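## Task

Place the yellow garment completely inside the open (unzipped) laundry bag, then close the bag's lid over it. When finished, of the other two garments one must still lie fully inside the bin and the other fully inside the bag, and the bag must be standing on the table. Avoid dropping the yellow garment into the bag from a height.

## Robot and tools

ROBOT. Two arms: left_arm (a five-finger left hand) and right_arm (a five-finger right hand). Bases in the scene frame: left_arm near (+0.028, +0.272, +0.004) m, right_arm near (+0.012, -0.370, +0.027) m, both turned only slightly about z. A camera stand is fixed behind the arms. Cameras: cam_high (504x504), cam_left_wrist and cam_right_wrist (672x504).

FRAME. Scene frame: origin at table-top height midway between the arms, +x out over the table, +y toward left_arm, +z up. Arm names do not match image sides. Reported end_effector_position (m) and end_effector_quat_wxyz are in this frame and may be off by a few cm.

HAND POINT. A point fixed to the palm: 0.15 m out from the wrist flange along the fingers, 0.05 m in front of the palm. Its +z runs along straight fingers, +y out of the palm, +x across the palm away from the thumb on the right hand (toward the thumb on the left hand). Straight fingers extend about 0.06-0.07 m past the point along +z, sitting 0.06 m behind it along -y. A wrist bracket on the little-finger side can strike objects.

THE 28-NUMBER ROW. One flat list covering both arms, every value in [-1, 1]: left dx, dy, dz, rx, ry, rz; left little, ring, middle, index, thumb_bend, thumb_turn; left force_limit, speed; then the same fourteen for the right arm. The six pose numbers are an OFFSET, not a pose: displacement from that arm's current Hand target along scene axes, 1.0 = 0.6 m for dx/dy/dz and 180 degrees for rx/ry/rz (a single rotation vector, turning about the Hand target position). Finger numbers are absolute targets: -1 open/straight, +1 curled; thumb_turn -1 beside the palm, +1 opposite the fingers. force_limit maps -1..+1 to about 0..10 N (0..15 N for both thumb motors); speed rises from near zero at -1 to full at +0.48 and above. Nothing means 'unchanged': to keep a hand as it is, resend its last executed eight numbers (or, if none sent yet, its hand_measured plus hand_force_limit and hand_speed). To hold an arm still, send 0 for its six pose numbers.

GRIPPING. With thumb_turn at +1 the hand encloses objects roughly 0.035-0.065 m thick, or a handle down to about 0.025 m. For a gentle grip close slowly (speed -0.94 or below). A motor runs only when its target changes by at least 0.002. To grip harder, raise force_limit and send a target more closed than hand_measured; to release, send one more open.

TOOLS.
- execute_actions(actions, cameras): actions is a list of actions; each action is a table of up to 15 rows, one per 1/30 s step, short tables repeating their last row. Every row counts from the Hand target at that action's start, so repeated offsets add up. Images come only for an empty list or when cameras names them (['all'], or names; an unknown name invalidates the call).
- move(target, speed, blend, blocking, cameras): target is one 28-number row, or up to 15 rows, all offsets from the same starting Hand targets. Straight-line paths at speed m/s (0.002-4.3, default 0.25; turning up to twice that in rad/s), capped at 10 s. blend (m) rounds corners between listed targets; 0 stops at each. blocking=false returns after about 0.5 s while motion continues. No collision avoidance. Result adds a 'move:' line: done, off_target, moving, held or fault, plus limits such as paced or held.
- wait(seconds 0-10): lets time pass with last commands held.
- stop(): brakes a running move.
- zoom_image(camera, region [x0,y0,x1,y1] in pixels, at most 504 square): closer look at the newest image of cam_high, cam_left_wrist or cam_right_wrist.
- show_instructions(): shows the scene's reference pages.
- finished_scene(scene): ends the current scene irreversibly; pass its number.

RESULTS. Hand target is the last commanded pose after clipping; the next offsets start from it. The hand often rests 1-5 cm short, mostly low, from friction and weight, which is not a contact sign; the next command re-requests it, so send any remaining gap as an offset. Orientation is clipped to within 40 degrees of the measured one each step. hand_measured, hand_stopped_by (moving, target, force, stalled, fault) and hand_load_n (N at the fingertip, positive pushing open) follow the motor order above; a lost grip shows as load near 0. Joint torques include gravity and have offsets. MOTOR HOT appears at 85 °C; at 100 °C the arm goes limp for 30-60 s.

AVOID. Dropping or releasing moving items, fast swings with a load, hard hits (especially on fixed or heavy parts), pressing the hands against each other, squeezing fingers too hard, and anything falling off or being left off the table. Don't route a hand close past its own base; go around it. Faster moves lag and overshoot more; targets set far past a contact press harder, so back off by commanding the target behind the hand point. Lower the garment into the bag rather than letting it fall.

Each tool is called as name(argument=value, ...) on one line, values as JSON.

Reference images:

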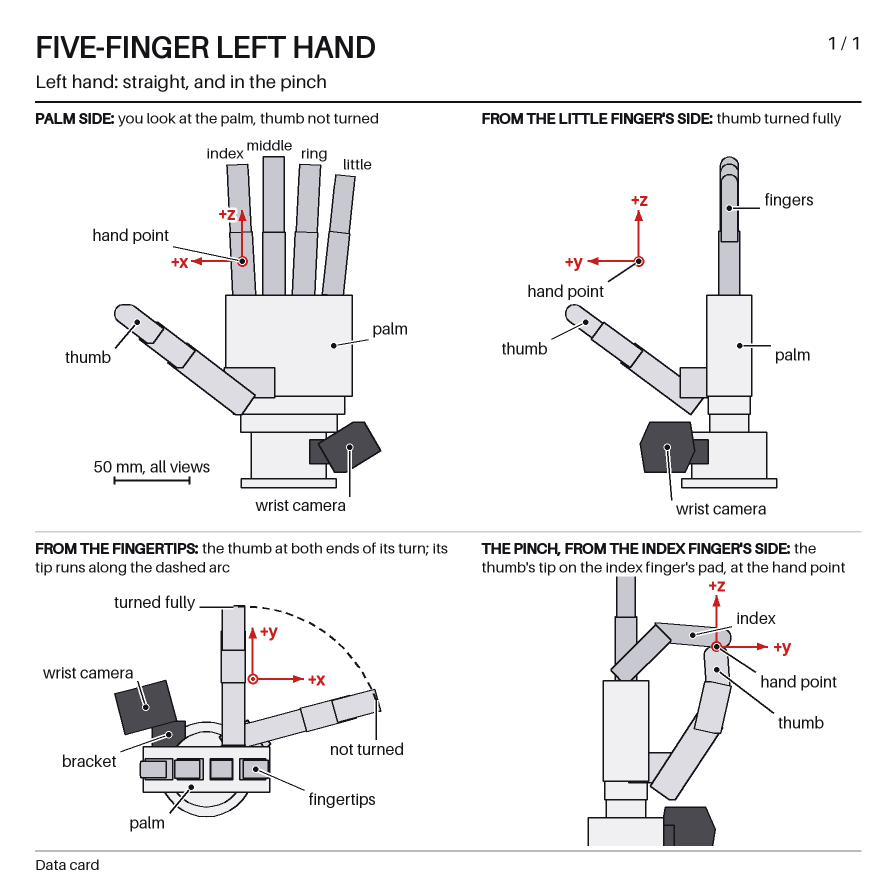

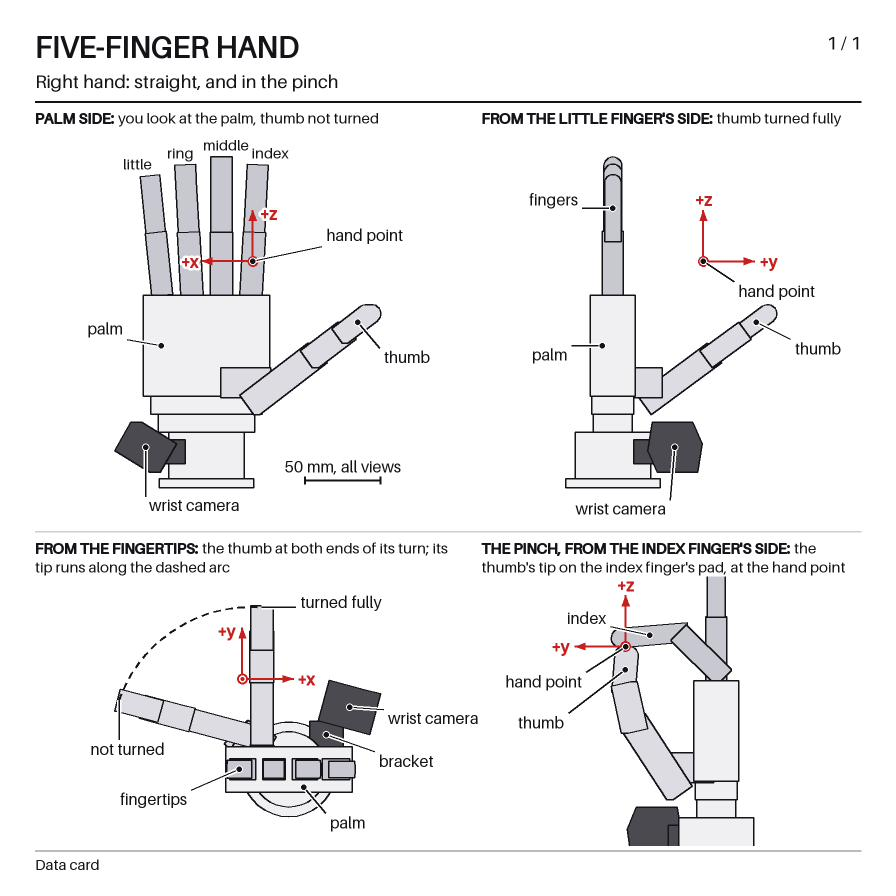

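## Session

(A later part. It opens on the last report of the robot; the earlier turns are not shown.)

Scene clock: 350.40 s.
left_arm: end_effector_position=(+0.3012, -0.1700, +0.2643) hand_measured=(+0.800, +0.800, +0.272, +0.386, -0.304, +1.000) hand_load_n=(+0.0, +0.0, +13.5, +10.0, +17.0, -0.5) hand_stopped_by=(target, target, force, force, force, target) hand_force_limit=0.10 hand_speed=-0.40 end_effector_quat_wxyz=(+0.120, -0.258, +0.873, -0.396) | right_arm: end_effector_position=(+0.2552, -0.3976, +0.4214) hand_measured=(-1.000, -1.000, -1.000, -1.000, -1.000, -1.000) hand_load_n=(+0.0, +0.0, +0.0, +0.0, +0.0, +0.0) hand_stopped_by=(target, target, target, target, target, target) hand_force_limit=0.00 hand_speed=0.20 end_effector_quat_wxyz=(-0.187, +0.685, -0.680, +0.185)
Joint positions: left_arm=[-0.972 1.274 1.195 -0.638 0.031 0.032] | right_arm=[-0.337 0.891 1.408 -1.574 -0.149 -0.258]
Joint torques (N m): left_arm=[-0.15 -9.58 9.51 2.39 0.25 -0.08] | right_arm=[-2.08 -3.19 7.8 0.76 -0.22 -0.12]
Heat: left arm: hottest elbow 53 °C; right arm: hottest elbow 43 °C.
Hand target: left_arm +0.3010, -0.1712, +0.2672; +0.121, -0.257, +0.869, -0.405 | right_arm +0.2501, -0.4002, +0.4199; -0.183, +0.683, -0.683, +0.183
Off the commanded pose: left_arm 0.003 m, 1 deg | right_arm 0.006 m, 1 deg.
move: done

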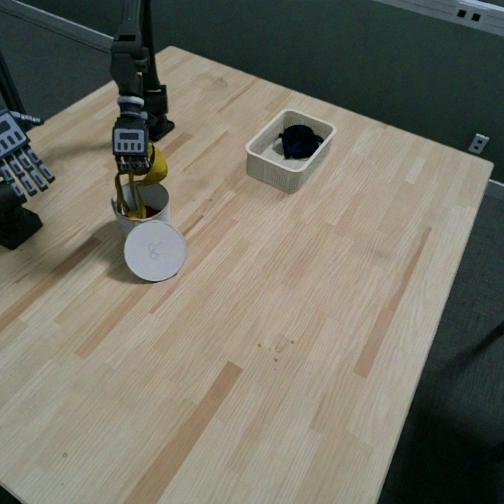

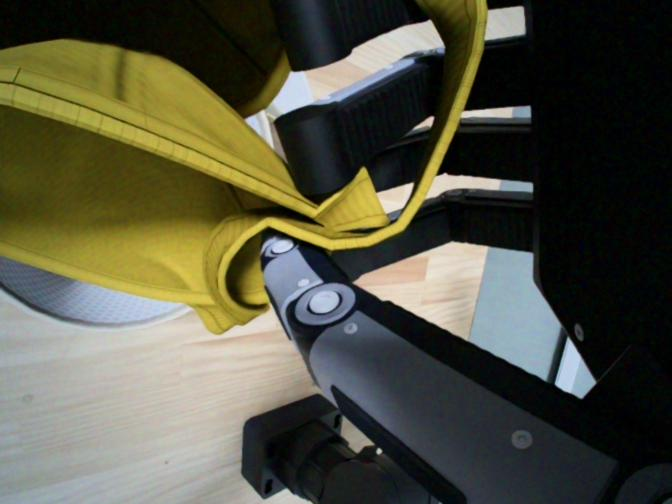

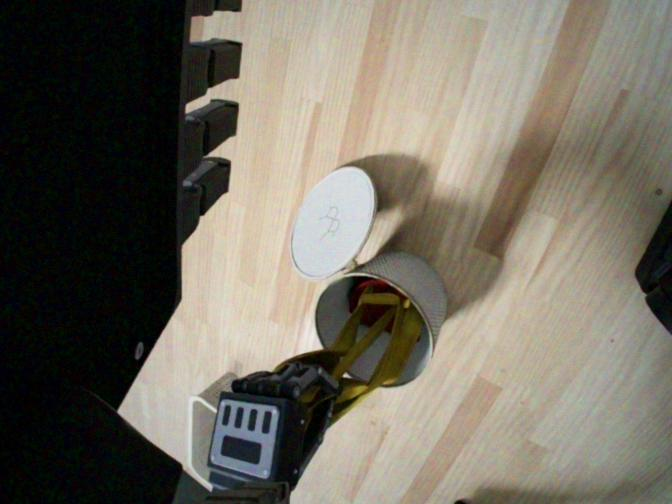

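move(target=[[0.0,0.0,-0.05,0,0,0,0.8,0.8,0.8,0.8,0.2,1,0.1,-0.4,0,0,0,0,0,0,-1,-1,-1,-1,-1,-1,0,0.2],[0.0375,-0.065,-0.09,0,0,0,0.8,0.8,0.8,0.8,0.2,1,0.1,-0.4,0,0,0,0,0,0,-1,-1,-1,-1,-1,-1,0,0.2]], speed=0.08, cameras=["cam_high","cam_left_wrist","cam_right_wrist"])

zoom_image(camera="cam_high", region=[80, 80, 220, 290])

zoom_image(camera="cam_right_wrist", region=[180, 200, 480, 504])

Scene clock: 356.33 s.
left_arm: end_effector_position=(+0.3154, -0.1898, +0.1922) hand_measured=(+0.800, +0.800, +0.272, +0.386, -0.304, +1.000) hand_load_n=(+0.0, +0.0, +13.5, +10.5, +16.5, -0.5) hand_stopped_by=(target, target, force, force, force, target) hand_force_limit=0.10 hand_speed=-0.40 end_effector_quat_wxyz=(+0.115, -0.261, +0.879, -0.382) | right_arm: end_effector_position=(+0.2552, -0.3976, +0.4214) hand_measured=(-1.000, -1.000, -1.000, -1.000, -1.000, -1.000) hand_load_n=(-0.5, +0.0, +0.0, +0.0, +0.0, +0.0) hand_stopped_by=(target, target, target, target, target, target) hand_force_limit=0.00 hand_speed=0.20 end_effector_quat_wxyz=(-0.187, +0.685, -0.680, +0.185)
Joint positions: left_arm=[-0.972 1.389 1.125 -0.486 0.031 0.032] | right_arm=[-0.337 0.891 1.408 -1.574 -0.149 -0.258]
Joint torques (N m): left_arm=[-0.44 -9.11 14.05 2.29 -0.01 -0.17] | right_arm=[-2.02 -3.19 7.8 0.76 -0.22 -0.12]
Heat: left arm: hottest elbow 52 °C; right arm: hottest elbow 43 °C.
Hand target: left_arm +0.3235, -0.2102, +0.2132; +0.121, -0.257, +0.869, -0.405 | right_arm +0.2501, -0.4002, +0.4199; -0.183, +0.683, -0.683, +0.183
Off the commanded pose: left_arm 0.030 m, 3 deg | right_arm 0.006 m, 1 deg.
move: off_target (left_arm)

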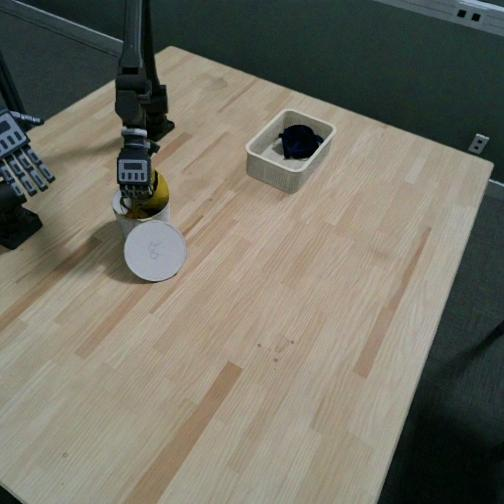

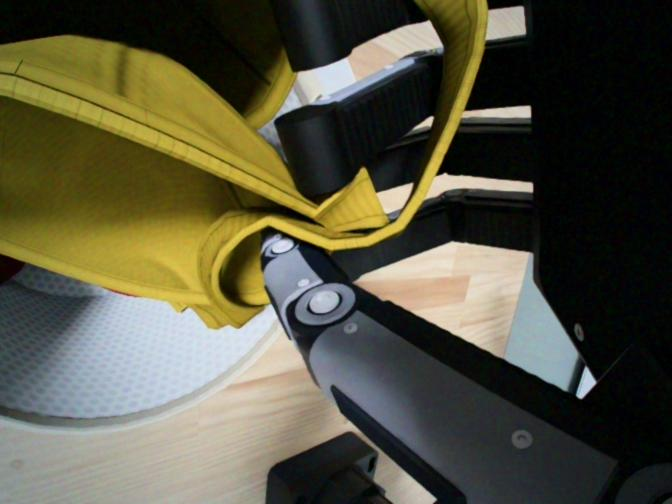

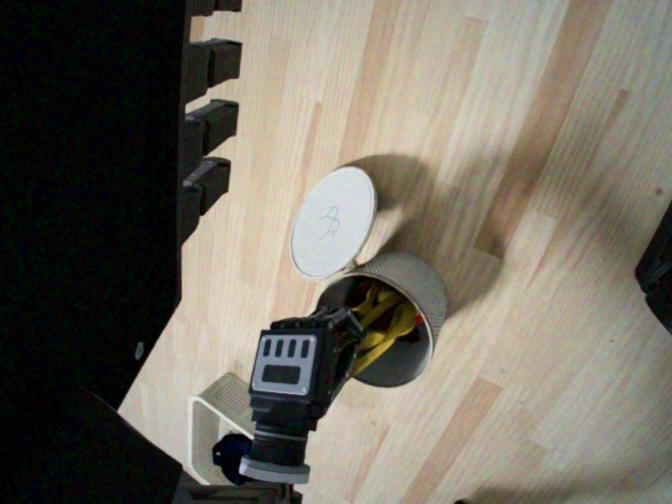

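Scaled by 2.400 from the camera's 504x504 image, which has a finer 720x720 frame.

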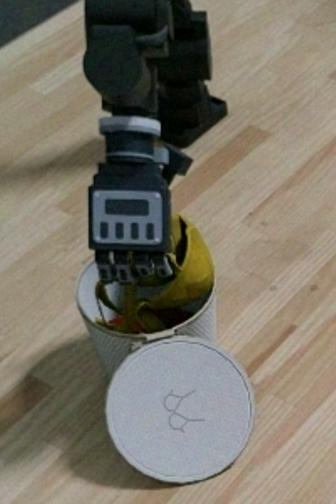

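Scaled by 1.658 from the camera's 672x504 image, which has a finer 960x720 frame.

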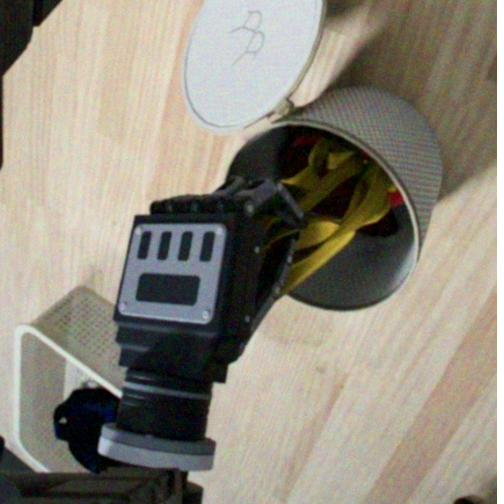

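move(target=[[0.0,0.0,-0.045,0.07,0.0454,0,0.8,0.8,0.8,0.8,0.2,1,0.1,-0.4,0,0,0,0,0,0,-1,-1,-1,-1,-1,-1,0,0.2]], speed=0.06, cameras=["cam_high","cam_left_wrist","cam_right_wrist"])

zoom_image(camera="cam_high", region=[80, 80, 220, 290])

zoom_image(camera="cam_right_wrist", region=[180, 200, 480, 504])

Scene clock: 371.00 s.
left_arm: end_effector_position=(+0.3179, -0.1936, +0.1721) hand_measured=(+0.800, +0.800, +0.272, +0.386, -0.304, +1.000) hand_load_n=(+0.0, +0.0, +13.5, +10.0, +16.5, -0.5) hand_stopped_by=(target, target, force, force, force, target) hand_force_limit=0.10 hand_speed=-0.40 end_effector_quat_wxyz=(+0.082, -0.274, +0.917, -0.278) | right_arm: end_effector_position=(+0.2552, -0.3976, +0.4214) hand_measured=(-1.000, -1.000, -1.000, -1.000, -1.000, -1.000) hand_load_n=(+0.0, +0.0, +0.0, +0.0, +0.0, +0.0) hand_stopped_by=(target, target, target, target, target, target) hand_force_limit=0.00 hand_speed=0.20 end_effector_quat_wxyz=(-0.187, +0.685, -0.680, +0.185)
Joint positions: left_arm=[-0.975 1.539 1.311 -0.755 0.022 0.032] | right_arm=[-0.337 0.891 1.408 -1.574 -0.149 -0.258]
Joint torques (N m): left_arm=[-0.91 -10.52 14.41 0.92 -0.03 -0.12] | right_arm=[-2.08 -3.19 7.8 0.77 -0.22 -0.11]
Heat: left arm: hottest elbow 54 °C; right arm: hottest elbow 43 °C.
Hand target: left_arm +0.3235, -0.2101, +0.1861; +0.086, -0.271, +0.914, -0.288 | right_arm +0.2501, -0.4002, +0.4199; -0.183, +0.683, -0.683, +0.183
Off the commanded pose: left_arm 0.023 m, 1 deg | right_arm 0.006 m, 1 deg.
move: off_target (left_arm)

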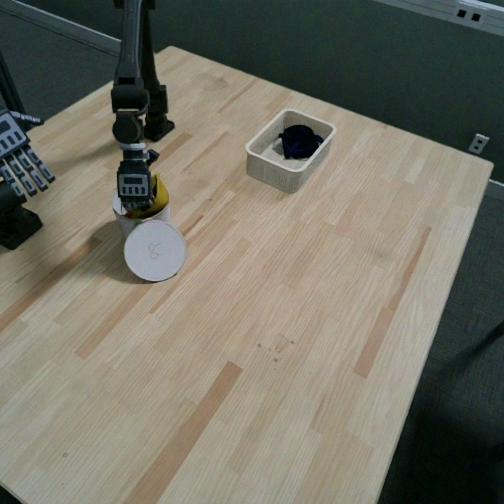

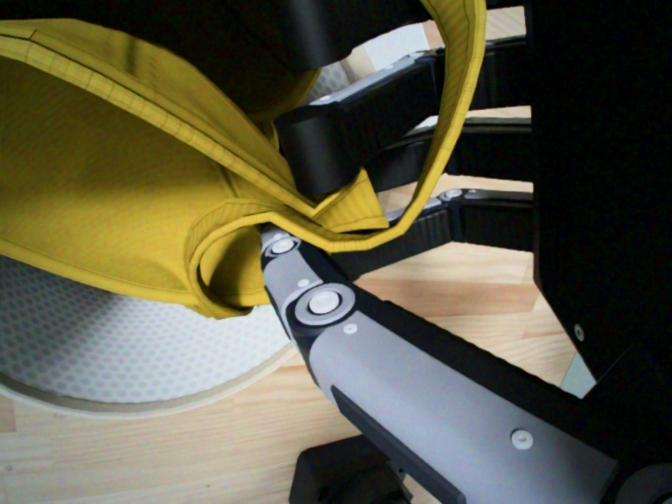

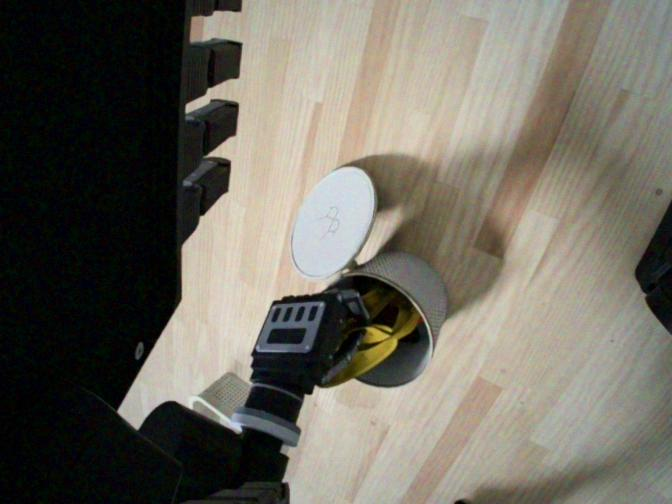

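Scaled by 2.400 from the camera's 504x504 image, which has a finer 720x720 frame.

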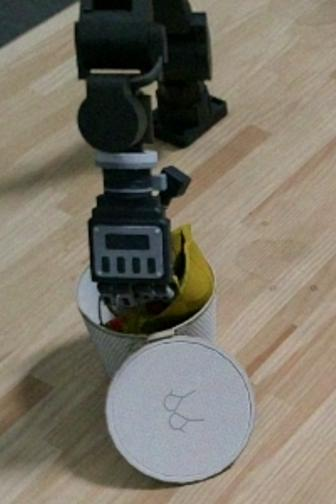

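Scaled by 1.658 from the camera's 672x504 image, which has a finer 960x720 frame.

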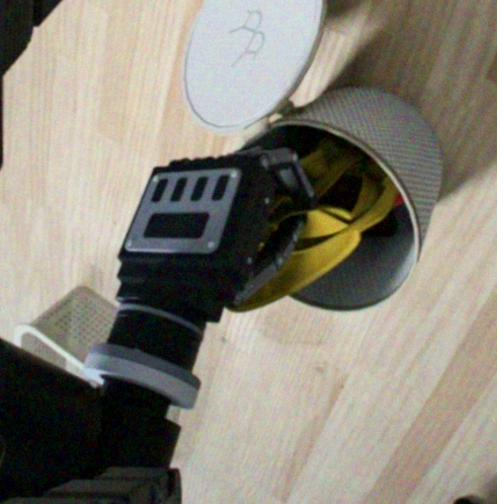

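move(target=[[-0.035,-0.02,0,0,0,0,0.8,0.8,0.8,0.8,0.2,1,0.1,-0.4,0,0,0,0,0,0,-1,-1,-1,-1,-1,-1,0,0.2],[-0.035,-0.02,-0.065,0,0,0,0.8,0.8,0.8,0.8,0.2,1,0.1,-0.4,0,0,0,0,0,0,-1,-1,-1,-1,-1,-1,0,0.2]], speed=0.06, cameras=["cam_high","cam_left_wrist","cam_right_wrist"])

zoom_image(camera="cam_high", region=[80, 80, 220, 290])

zoom_image(camera="cam_right_wrist", region=[180, 200, 480, 504])

Scene clock: 383.53 s.
left_arm: end_effector_position=(+0.3042, -0.2184, +0.1584) hand_measured=(+0.800, +0.800, +0.272, +0.386, -0.304, +1.000) hand_load_n=(+0.0, +0.0, +13.5, +10.0, +16.5, -0.5) hand_stopped_by=(target, target, force, force, force, target) hand_force_limit=0.10 hand_speed=-0.40 end_effector_quat_wxyz=(+0.087, -0.268, +0.914, -0.292) | right_arm: end_effector_position=(+0.2552, -0.3976, +0.4214) hand_measured=(-1.000, -1.000, -1.000, -1.000, -1.000, -1.000) hand_load_n=(+0.0, +0.0, +0.0, +0.0, +0.0, +0.0) hand_stopped_by=(target, target, target, target, target, target) hand_force_limit=0.00 hand_speed=0.20 end_effector_quat_wxyz=(-0.187, +0.685, -0.680, +0.185)
Joint positions: left_arm=[-1.027 1.563 1.294 -0.682 -0.006 -0.002] | right_arm=[-0.337 0.891 1.408 -1.574 -0.149 -0.258]
Joint torques (N m): left_arm=[-0.67 -11.16 8.81 2.03 -0.06 -0.21] | right_arm=[-2.02 -3.19 7.8 0.76 -0.22 -0.11]
Heat: left arm: hottest elbow 53 °C; right arm: hottest elbow 43 °C.
Hand target: left_arm +0.3025, -0.2221, +0.1471; +0.086, -0.271, +0.915, -0.288 | right_arm +0.2501, -0.4002, +0.4199; -0.183, +0.683, -0.683, +0.183
Off the commanded pose: left_arm 0.012 m, 1 deg | right_arm 0.006 m, 1 deg.
move: off_target (left_arm)

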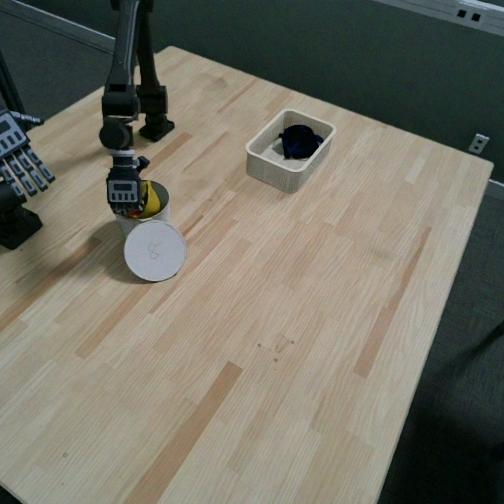

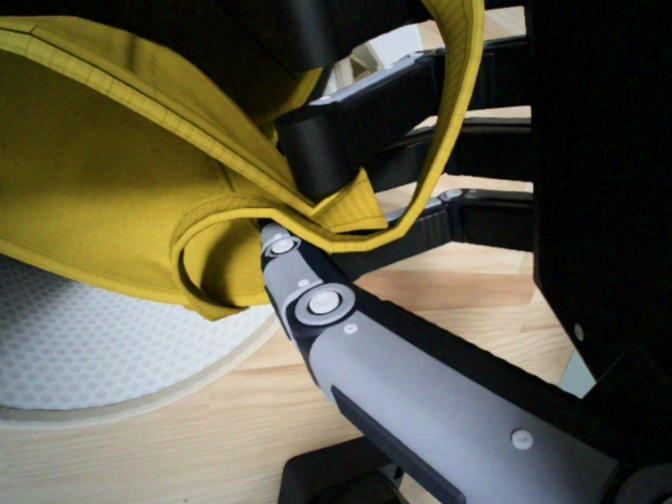

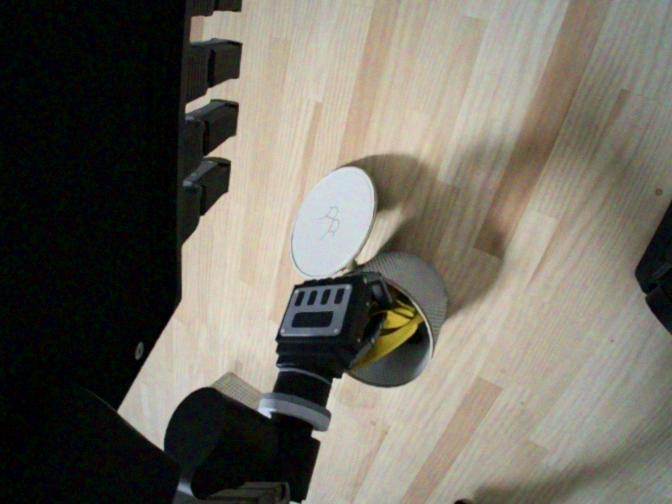

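Scaled by 2.400 from the camera's 504x504 image, which has a finer 720x720 frame.

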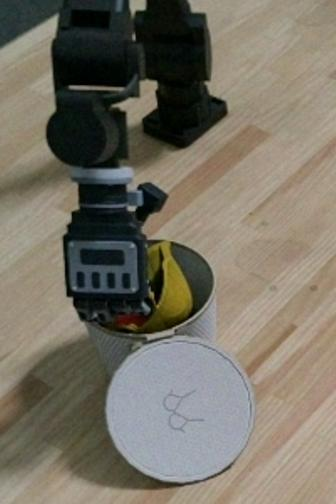

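Scaled by 1.658 from the camera's 672x504 image, which has a finer 960x720 frame.

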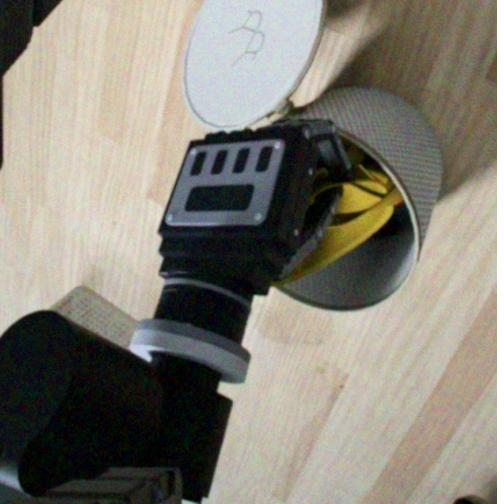

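move(target=[[0,0.0,0,0,0,0,0.8,0.8,0,0.0,-0.8,1,0.1,-0.3,0,0,0,0,0,0,-1,-1,-1,-1,-1,-1,0,0.2]], speed=0.06, cameras=["cam_high","cam_left_wrist","cam_right_wrist"])

zoom_image(camera="cam_right_wrist", region=[180, 200, 480, 504])

Scene clock: 389.70 s.
left_arm: end_effector_position=(+0.3045, -0.2189, +0.1587) hand_measured=(+0.800, +0.800, +0.000, +0.000, -0.800, +1.000) hand_load_n=(+0.0, +0.0, +0.0, -0.5, -0.5, +0.0) hand_stopped_by=(target, target, target, target, target, target) hand_force_limit=0.10 hand_speed=-0.30 end_effector_quat_wxyz=(+0.088, -0.269, +0.913, -0.293) | right_arm: end_effector_position=(+0.2552, -0.3976, +0.4214) hand_measured=(-1.000, -1.000, -1.000, -1.000, -1.000, -1.000) hand_load_n=(+0.0, +0.0, +0.0, +0.0, +0.0, +0.0) hand_stopped_by=(target, target, target, target, target, target) hand_force_limit=0.00 hand_speed=0.20 end_effector_quat_wxyz=(-0.187, +0.685, -0.680, +0.185)
Joint positions: left_arm=[-1.027 1.563 1.294 -0.68 -0.006 -0.003] | right_arm=[-0.337 0.891 1.408 -1.574 -0.149 -0.258]
Joint torques (N m): left_arm=[-0.5 -10.99 8.95 1.99 -0.03 -0.16] | right_arm=[-2.08 -3.19 7.8 0.77 -0.22 -0.12]
Heat: left arm: hottest elbow 52 °C; right arm: hottest elbow 43 °C.
Hand target: left_arm +0.3026, -0.2221, +0.1471; +0.086, -0.271, +0.914, -0.288 | right_arm +0.2501, -0.4002, +0.4199; -0.183, +0.683, -0.683, +0.183
Off the commanded pose: left_arm 0.012 m, 1 deg | right_arm 0.006 m, 1 deg.
move: off_target (left_arm)

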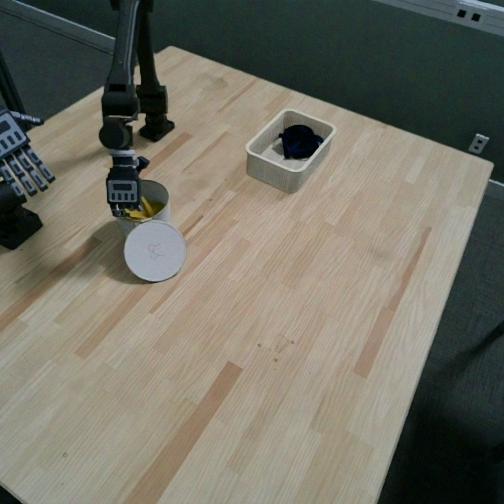

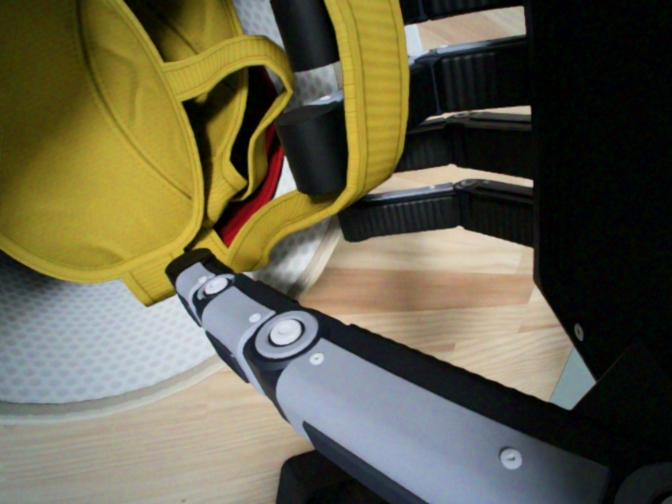

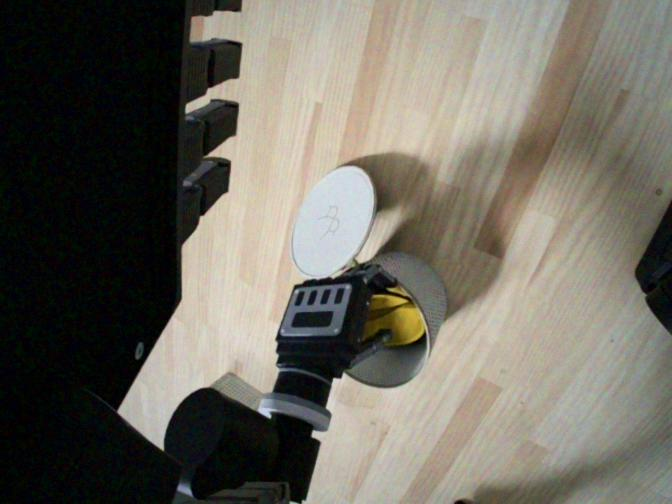

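Scaled by 1.658 from the camera's 672x504 image, which has a finer 960x720 frame.

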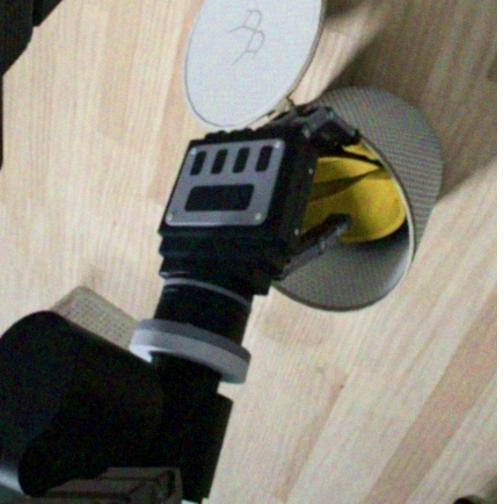

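move(target=[[0.045,-0.068,0.075,0,0,0,0.8,0.8,0,0.0,-1,1,0.1,0,0,0,0,0,0,0,-1,-1,-1,-1,-1,-1,0,0.2],[0.045,-0.068,0.16,0,0,0,-0.5,-0.5,-0.6,-0.6,-1,1,0.1,0.2,0,0,0,0,0,0,-1,-1,-1,-1,-1,-1,0,0.2]], speed=0.06, cameras=["cam_high","cam_left_wrist","cam_right_wrist"])

zoom_image(camera="cam_high", region=[80, 80, 220, 290])

zoom_image(camera="cam_right_wrist", region=[180, 200, 480, 504])

Scene clock: 401.00 s.
left_arm: end_effector_position=(+0.3243, -0.2502, +0.2261) hand_measured=(-0.500, -0.500, -0.600, -0.600, -1.000, +1.000) hand_load_n=(+0.0, +0.0, +0.0, +0.0, +0.0, +0.0) hand_stopped_by=(target, target, target, target, target, target) hand_force_limit=0.10 hand_speed=0.20 end_effector_quat_wxyz=(+0.082, -0.271, +0.919, -0.275) | right_arm: end_effector_position=(+0.2552, -0.3976, +0.4214) hand_measured=(-1.000, -1.000, -1.000, -1.000, -1.000, -1.000) hand_load_n=(+0.0, +0.0, +0.0, +0.0, +0.0, +0.0) hand_stopped_by=(target, target, target, target, target, target) hand_force_limit=0.00 hand_speed=0.20 end_effector_quat_wxyz=(-0.187, +0.685, -0.680, +0.185)
Joint positions: left_arm=[-1.027 1.654 1.594 -0.93 -0.006 -0.005] | right_arm=[-0.337 0.891 1.408 -1.574 -0.149 -0.258]
Joint torques (N m): left_arm=[-0.21 -13.39 14.42 1.05 0.02 -0.11] | right_arm=[-2.08 -3.19 7.82 0.77 -0.22 -0.11]
Heat: left arm: hottest elbow 52 °C; right arm: hottest elbow 43 °C.
Hand target: left_arm +0.3296, -0.2629, +0.2431; +0.086, -0.271, +0.914, -0.288 | right_arm +0.2501, -0.4002, +0.4199; -0.183, +0.683, -0.683, +0.183
Off the commanded pose: left_arm 0.022 m, 2 deg | right_arm 0.006 m, 1 deg.
move: off_target (left_arm); target 2's new numbers were sent with left_arm's hand 0.024 m and 2 deg from that target

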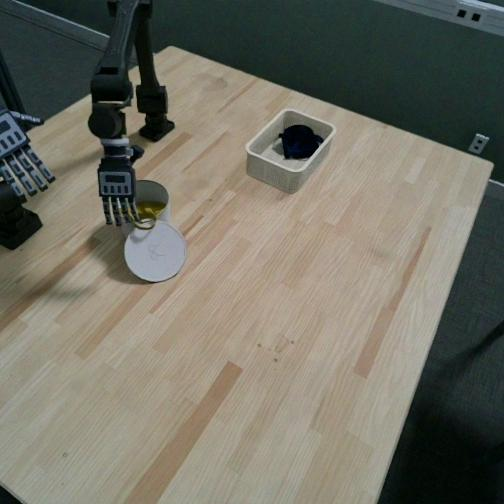

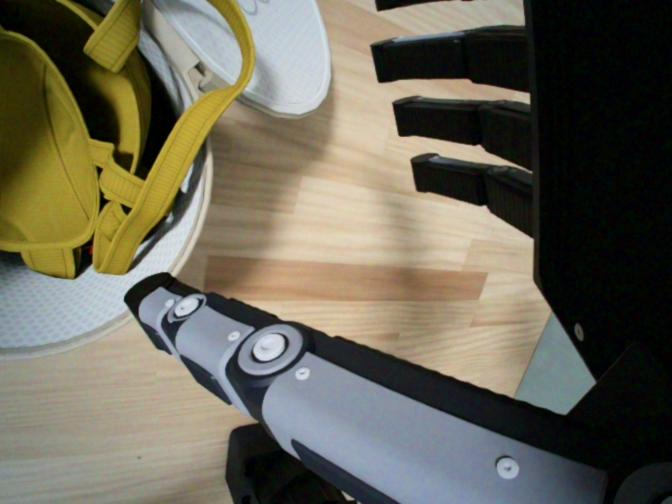

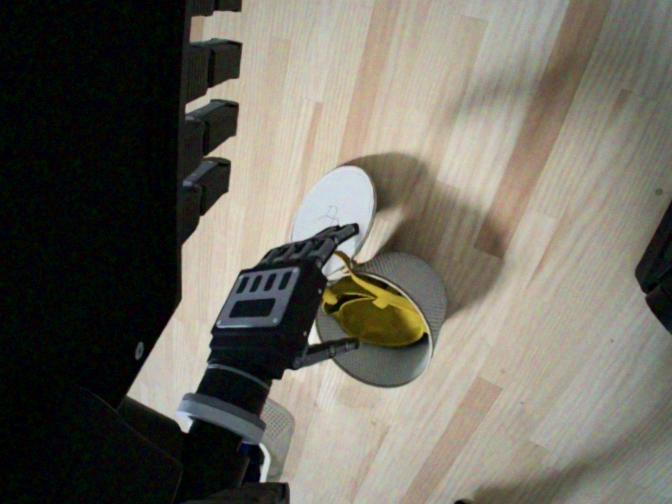

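Scaled by 2.400 from the camera's 504x504 image, which has a finer 720x720 frame.

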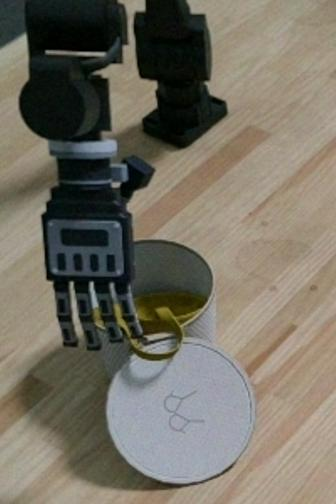

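Scaled by 1.658 from the camera's 672x504 image, which has a finer 960x720 frame.

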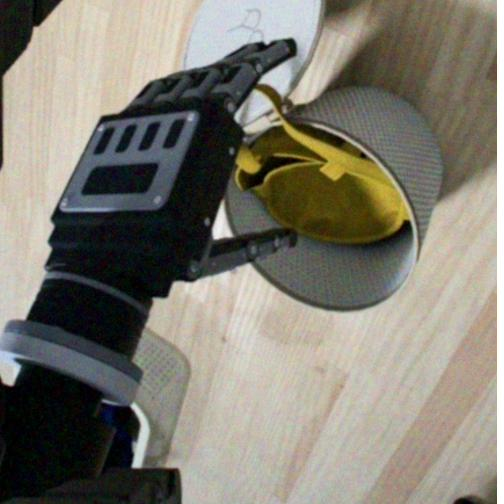

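move(target=[[0.021,0.13,0.0,0,0,0,0.8,0.8,-1,-1,-1,1,0.1,0.2,0,0,0,0,0,0,-1,-1,-1,-1,-1,-1,0,0.2],[0.021,0.13,-0.08,0,0,0,0.8,0.8,-1,-1,-1,1,0.1,0.2,0,0,0,0,0,0,-1,-1,-1,-1,-1,-1,0,0.2]], speed=0.1, cameras=["cam_high","cam_left_wrist","cam_right_wrist"])

zoom_image(camera="cam_high", region=[80, 80, 220, 290])

zoom_image(camera="cam_right_wrist", region=[180, 200, 480, 504])

Scene clock: 418.60 s.
left_arm: end_effector_position=(+0.3384, -0.1865, +0.2021) hand_measured=(+0.800, +0.800, -1.000, -1.000, -1.000, +1.000) hand_load_n=(+0.0, +0.0, +0.0, +0.0, +0.0, +0.0) hand_stopped_by=(target, target, target, target, target, target) hand_force_limit=0.10 hand_speed=0.20 end_effector_quat_wxyz=(+0.086, -0.273, +0.914, -0.289) | right_arm: end_effector_position=(+0.2552, -0.3976, +0.4214) hand_measured=(-1.000, -1.000, -1.000, -1.000, -1.000, -1.000) hand_load_n=(+0.0, +0.0, +0.0, +0.0, +0.0, +0.0) hand_stopped_by=(target, target, target, target, target, target) hand_force_limit=0.00 hand_speed=0.20 end_effector_quat_wxyz=(-0.187, +0.685, -0.680, +0.185)
Joint positions: left_arm=[-0.932 1.527 1.371 -0.804 0.047 0.066] | right_arm=[-0.337 0.891 1.408 -1.574 -0.149 -0.258]
Joint torques (N m): left_arm=[0.56 -11.52 8.8 1.99 0.29 0.05] | right_arm=[-2.08 -3.19 7.8 0.76 -0.22 -0.12]
Motor temperatures (°C): left_arm=[29 33 55 31 27 27] | right_arm=[31 36 43 27 28 29]
Heat: left arm: hottest elbow 55 °C; right arm: hottest elbow 43 °C.
Hand target: left_arm +0.3422, -0.1850, +0.1951; +0.086, -0.271, +0.914, -0.288 | right_arm +0.2501, -0.4002, +0.4199; -0.183, +0.683, -0.683, +0.183
Off the commanded pose: left_arm 0.008 m, 0 deg | right_arm 0.006 m, 1 deg.
move: done

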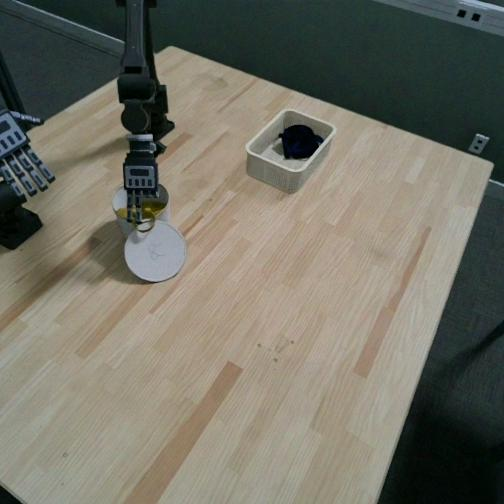

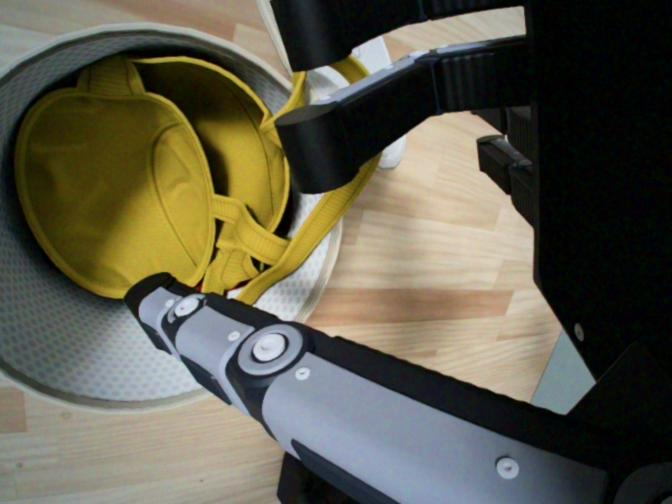

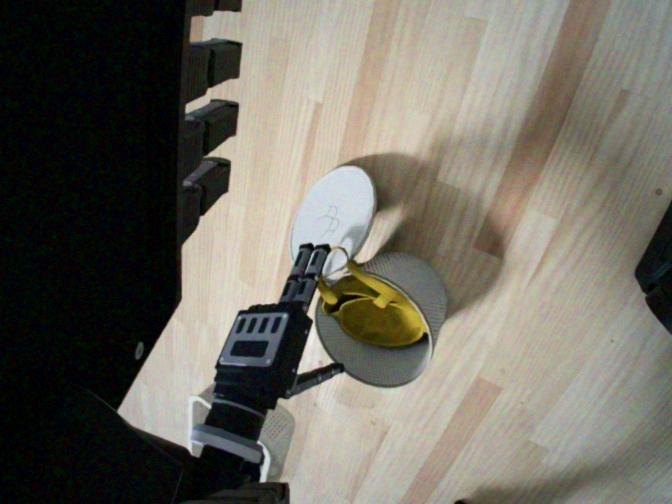

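Scaled by 2.400 from the camera's 504x504 image, which has a finer 720x720 frame.

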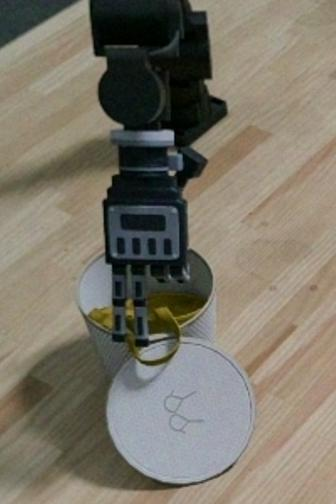

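Scaled by 1.658 from the camera's 672x504 image, which has a finer 960x720 frame.

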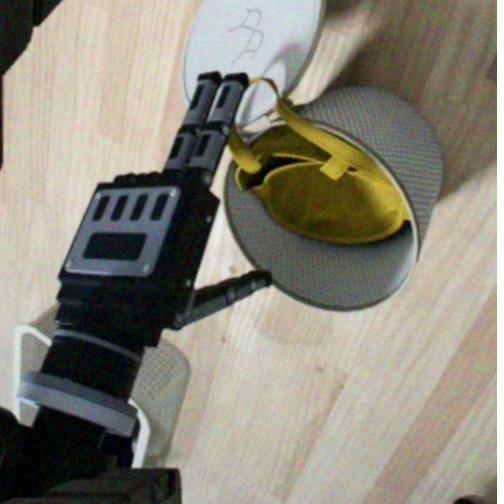

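move(target=[[0.065,-0.0083,0.0,0,0,0,0.8,0.8,-1,-1,-1,1,0.1,0.2,0,0,0,0,0,0,-1,-1,-1,-1,-1,-1,0,0.2],[0.065,-0.0083,-0.0667,0,0,0,0.8,0.8,-1,-1,-1,1,0.1,0.2,0,0,0,0,0,0,-1,-1,-1,-1,-1,-1,0,0.2]], speed=0.1, cameras=["cam_high","cam_left_wrist","cam_right_wrist"])

zoom_image(camera="cam_high", region=[80, 80, 220, 290])

zoom_image(camera="cam_right_wrist", region=[180, 200, 480, 504])

Scene clock: 427.17 s.
left_arm: end_effector_position=(+0.3778, -0.1904, +0.1686) hand_measured=(+0.800, +0.800, -1.000, -1.000, -1.000, +1.000) hand_load_n=(+0.0, +0.0, +0.0, -0.5, +0.5, +0.0) hand_stopped_by=(target, target, target, target, target, target) hand_force_limit=0.10 hand_speed=0.20 end_effector_quat_wxyz=(+0.088, -0.273, +0.912, -0.293) | right_arm: end_effector_position=(+0.2552, -0.3976, +0.4214) hand_measured=(-1.000, -1.000, -1.000, -1.000, -1.000, -1.000) hand_load_n=(+0.0, +0.0, +0.0, +0.0, +0.0, +0.0) hand_stopped_by=(target, target, target, target, target, target) hand_force_limit=0.00 hand_speed=0.20 end_effector_quat_wxyz=(-0.187, +0.685, -0.680, +0.185)
Joint positions: left_arm=[-0.877 1.609 1.375 -0.719 0.078 0.109] | right_arm=[-0.337 0.891 1.408 -1.574 -0.149 -0.258]
Joint torques (N m): left_arm=[0.44 -11.99 8.85 2 0.32 0.05] | right_arm=[-2.08 -3.19 7.8 0.77 -0.22 -0.11]
Heat: left arm: hottest elbow 54 °C; right arm: hottest elbow 43 °C.
Hand target: left_arm +0.3810, -0.1900, +0.1550; +0.086, -0.271, +0.915, -0.288 | right_arm +0.2501, -0.4002, +0.4199; -0.183, +0.683, -0.683, +0.183
Off the commanded pose: left_arm 0.014 m, 1 deg | right_arm 0.006 m, 1 deg.
move: off_target (left_arm)

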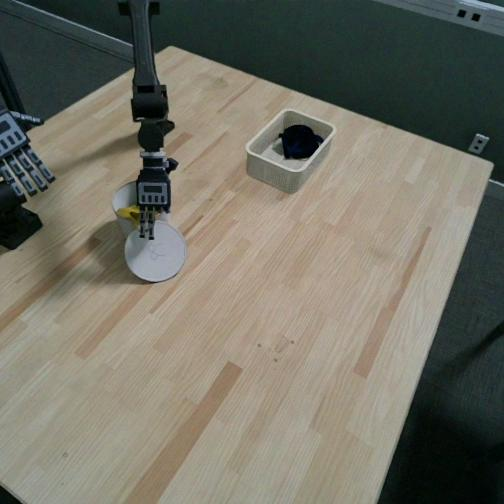

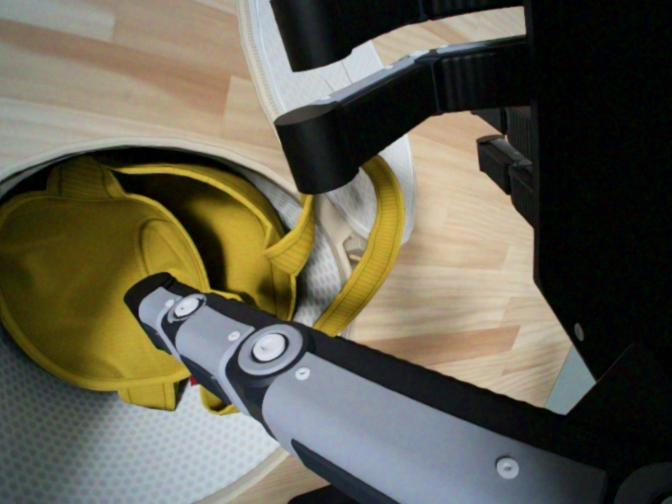

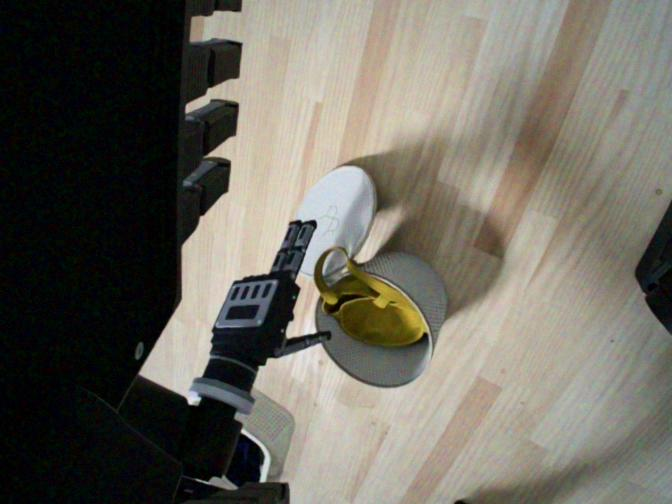

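Scaled by 2.400 from the camera's 504x504 image, which has a finer 720x720 frame.

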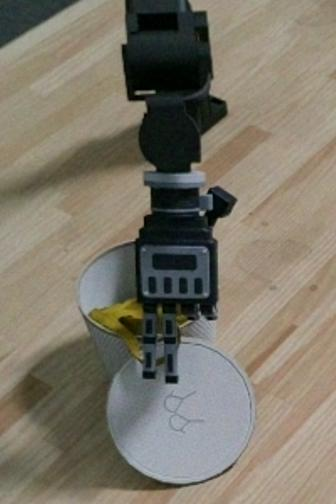

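Scaled by 1.658 from the camera's 672x504 image, which has a finer 960x720 frame.

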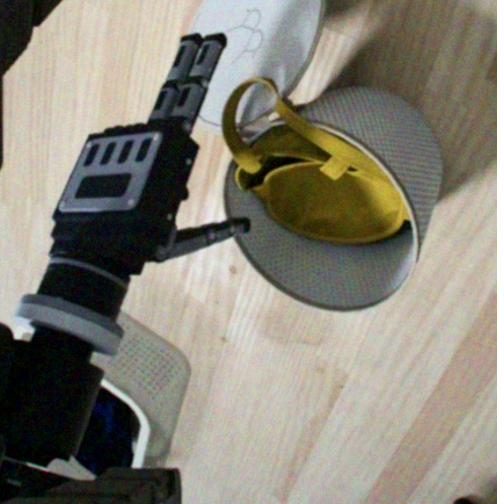

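move(target=[[-0.017,-0.011,0.0,0,0,0,0.8,0.8,-1,-1,-1,1,0.1,0.2,0,0,0,0,0,0,-1,-1,-1,-1,-1,-1,0,0.2],[-0.06,0.014,0.0067,0,0,0,0.8,0.8,-1,-1,-1,1,0.1,0.2,0,0,0,0,0,0,-1,-1,-1,-1,-1,-1,0,0.2]], speed=0.08, cameras=["cam_high","cam_left_wrist","cam_right_wrist"])

zoom_image(camera="cam_right_wrist", region=[180, 200, 480, 504])

Scene clock: 445.97 s.
left_arm: end_effector_position=(+0.3488, -0.1793, +0.1612) hand_measured=(+0.800, +0.800, -1.000, -1.000, -1.000, +1.000) hand_load_n=(+0.0, +0.0, +0.0, +0.0, +0.0, +0.0) hand_stopped_by=(target, target, target, target, target, target) hand_force_limit=0.10 hand_speed=0.20 end_effector_quat_wxyz=(+0.086, -0.269, +0.916, -0.285) | right_arm: end_effector_position=(+0.2552, -0.3976, +0.4214) hand_measured=(-1.000, -1.000, -1.000, -1.000, -1.000, -1.000) hand_load_n=(+0.0, +0.0, +0.0, +0.0, +0.0, +0.0) hand_stopped_by=(target, target, target, target, target, target) hand_force_limit=0.00 hand_speed=0.20 end_effector_quat_wxyz=(-0.187, +0.685, -0.680, +0.185)
Joint positions: left_arm=[-0.908 1.556 1.297 -0.711 0.062 0.095] | right_arm=[-0.337 0.891 1.408 -1.574 -0.149 -0.258]
Joint torques (N m): left_arm=[-0.62 -12.51 8.57 1.99 -0.03 -0.17] | right_arm=[-2.08 -3.19 7.8 0.77 -0.22 -0.12]
Heat: left arm: hottest elbow 52 °C; right arm: hottest elbow 43 °C.
Hand target: left_arm +0.3452, -0.1814, +0.1590; +0.086, -0.271, +0.915, -0.288 | right_arm +0.2501, -0.4002, +0.4199; -0.183, +0.683, -0.683, +0.183
Off the commanded pose: left_arm 0.005 m, 0 deg | right_arm 0.006 m, 1 deg.
move: done

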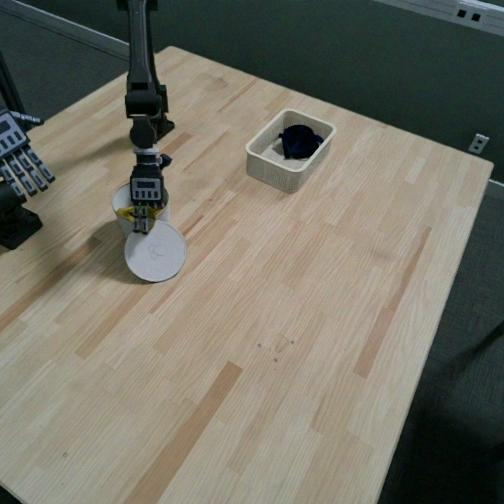

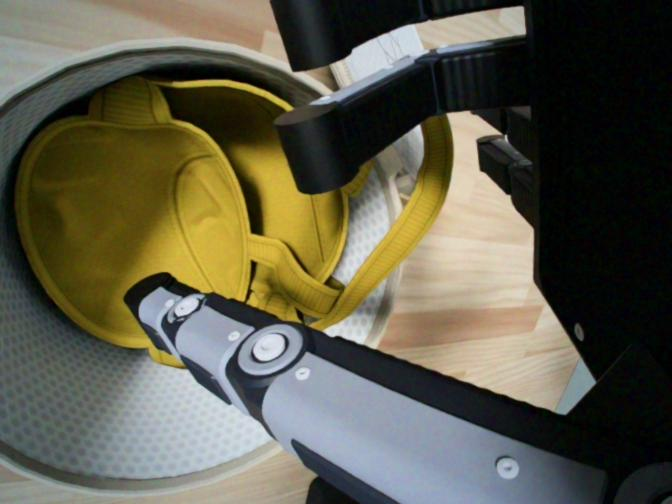

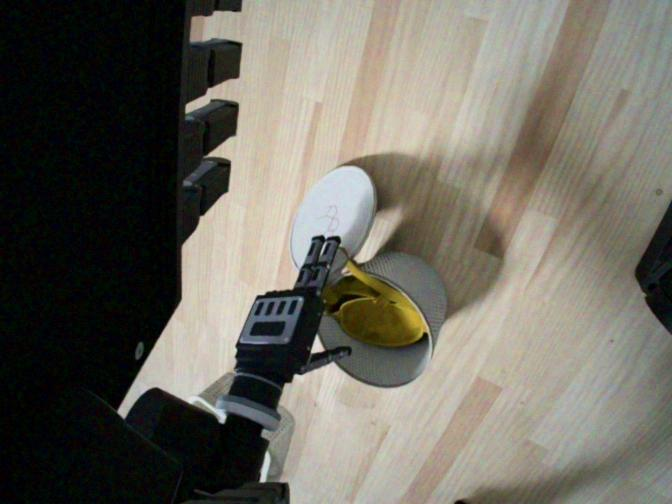

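Scaled by 1.658 from the camera's 672x504 image, which has a finer 960x720 frame.

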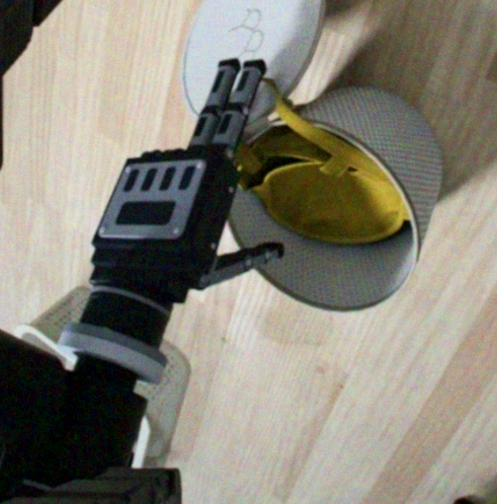

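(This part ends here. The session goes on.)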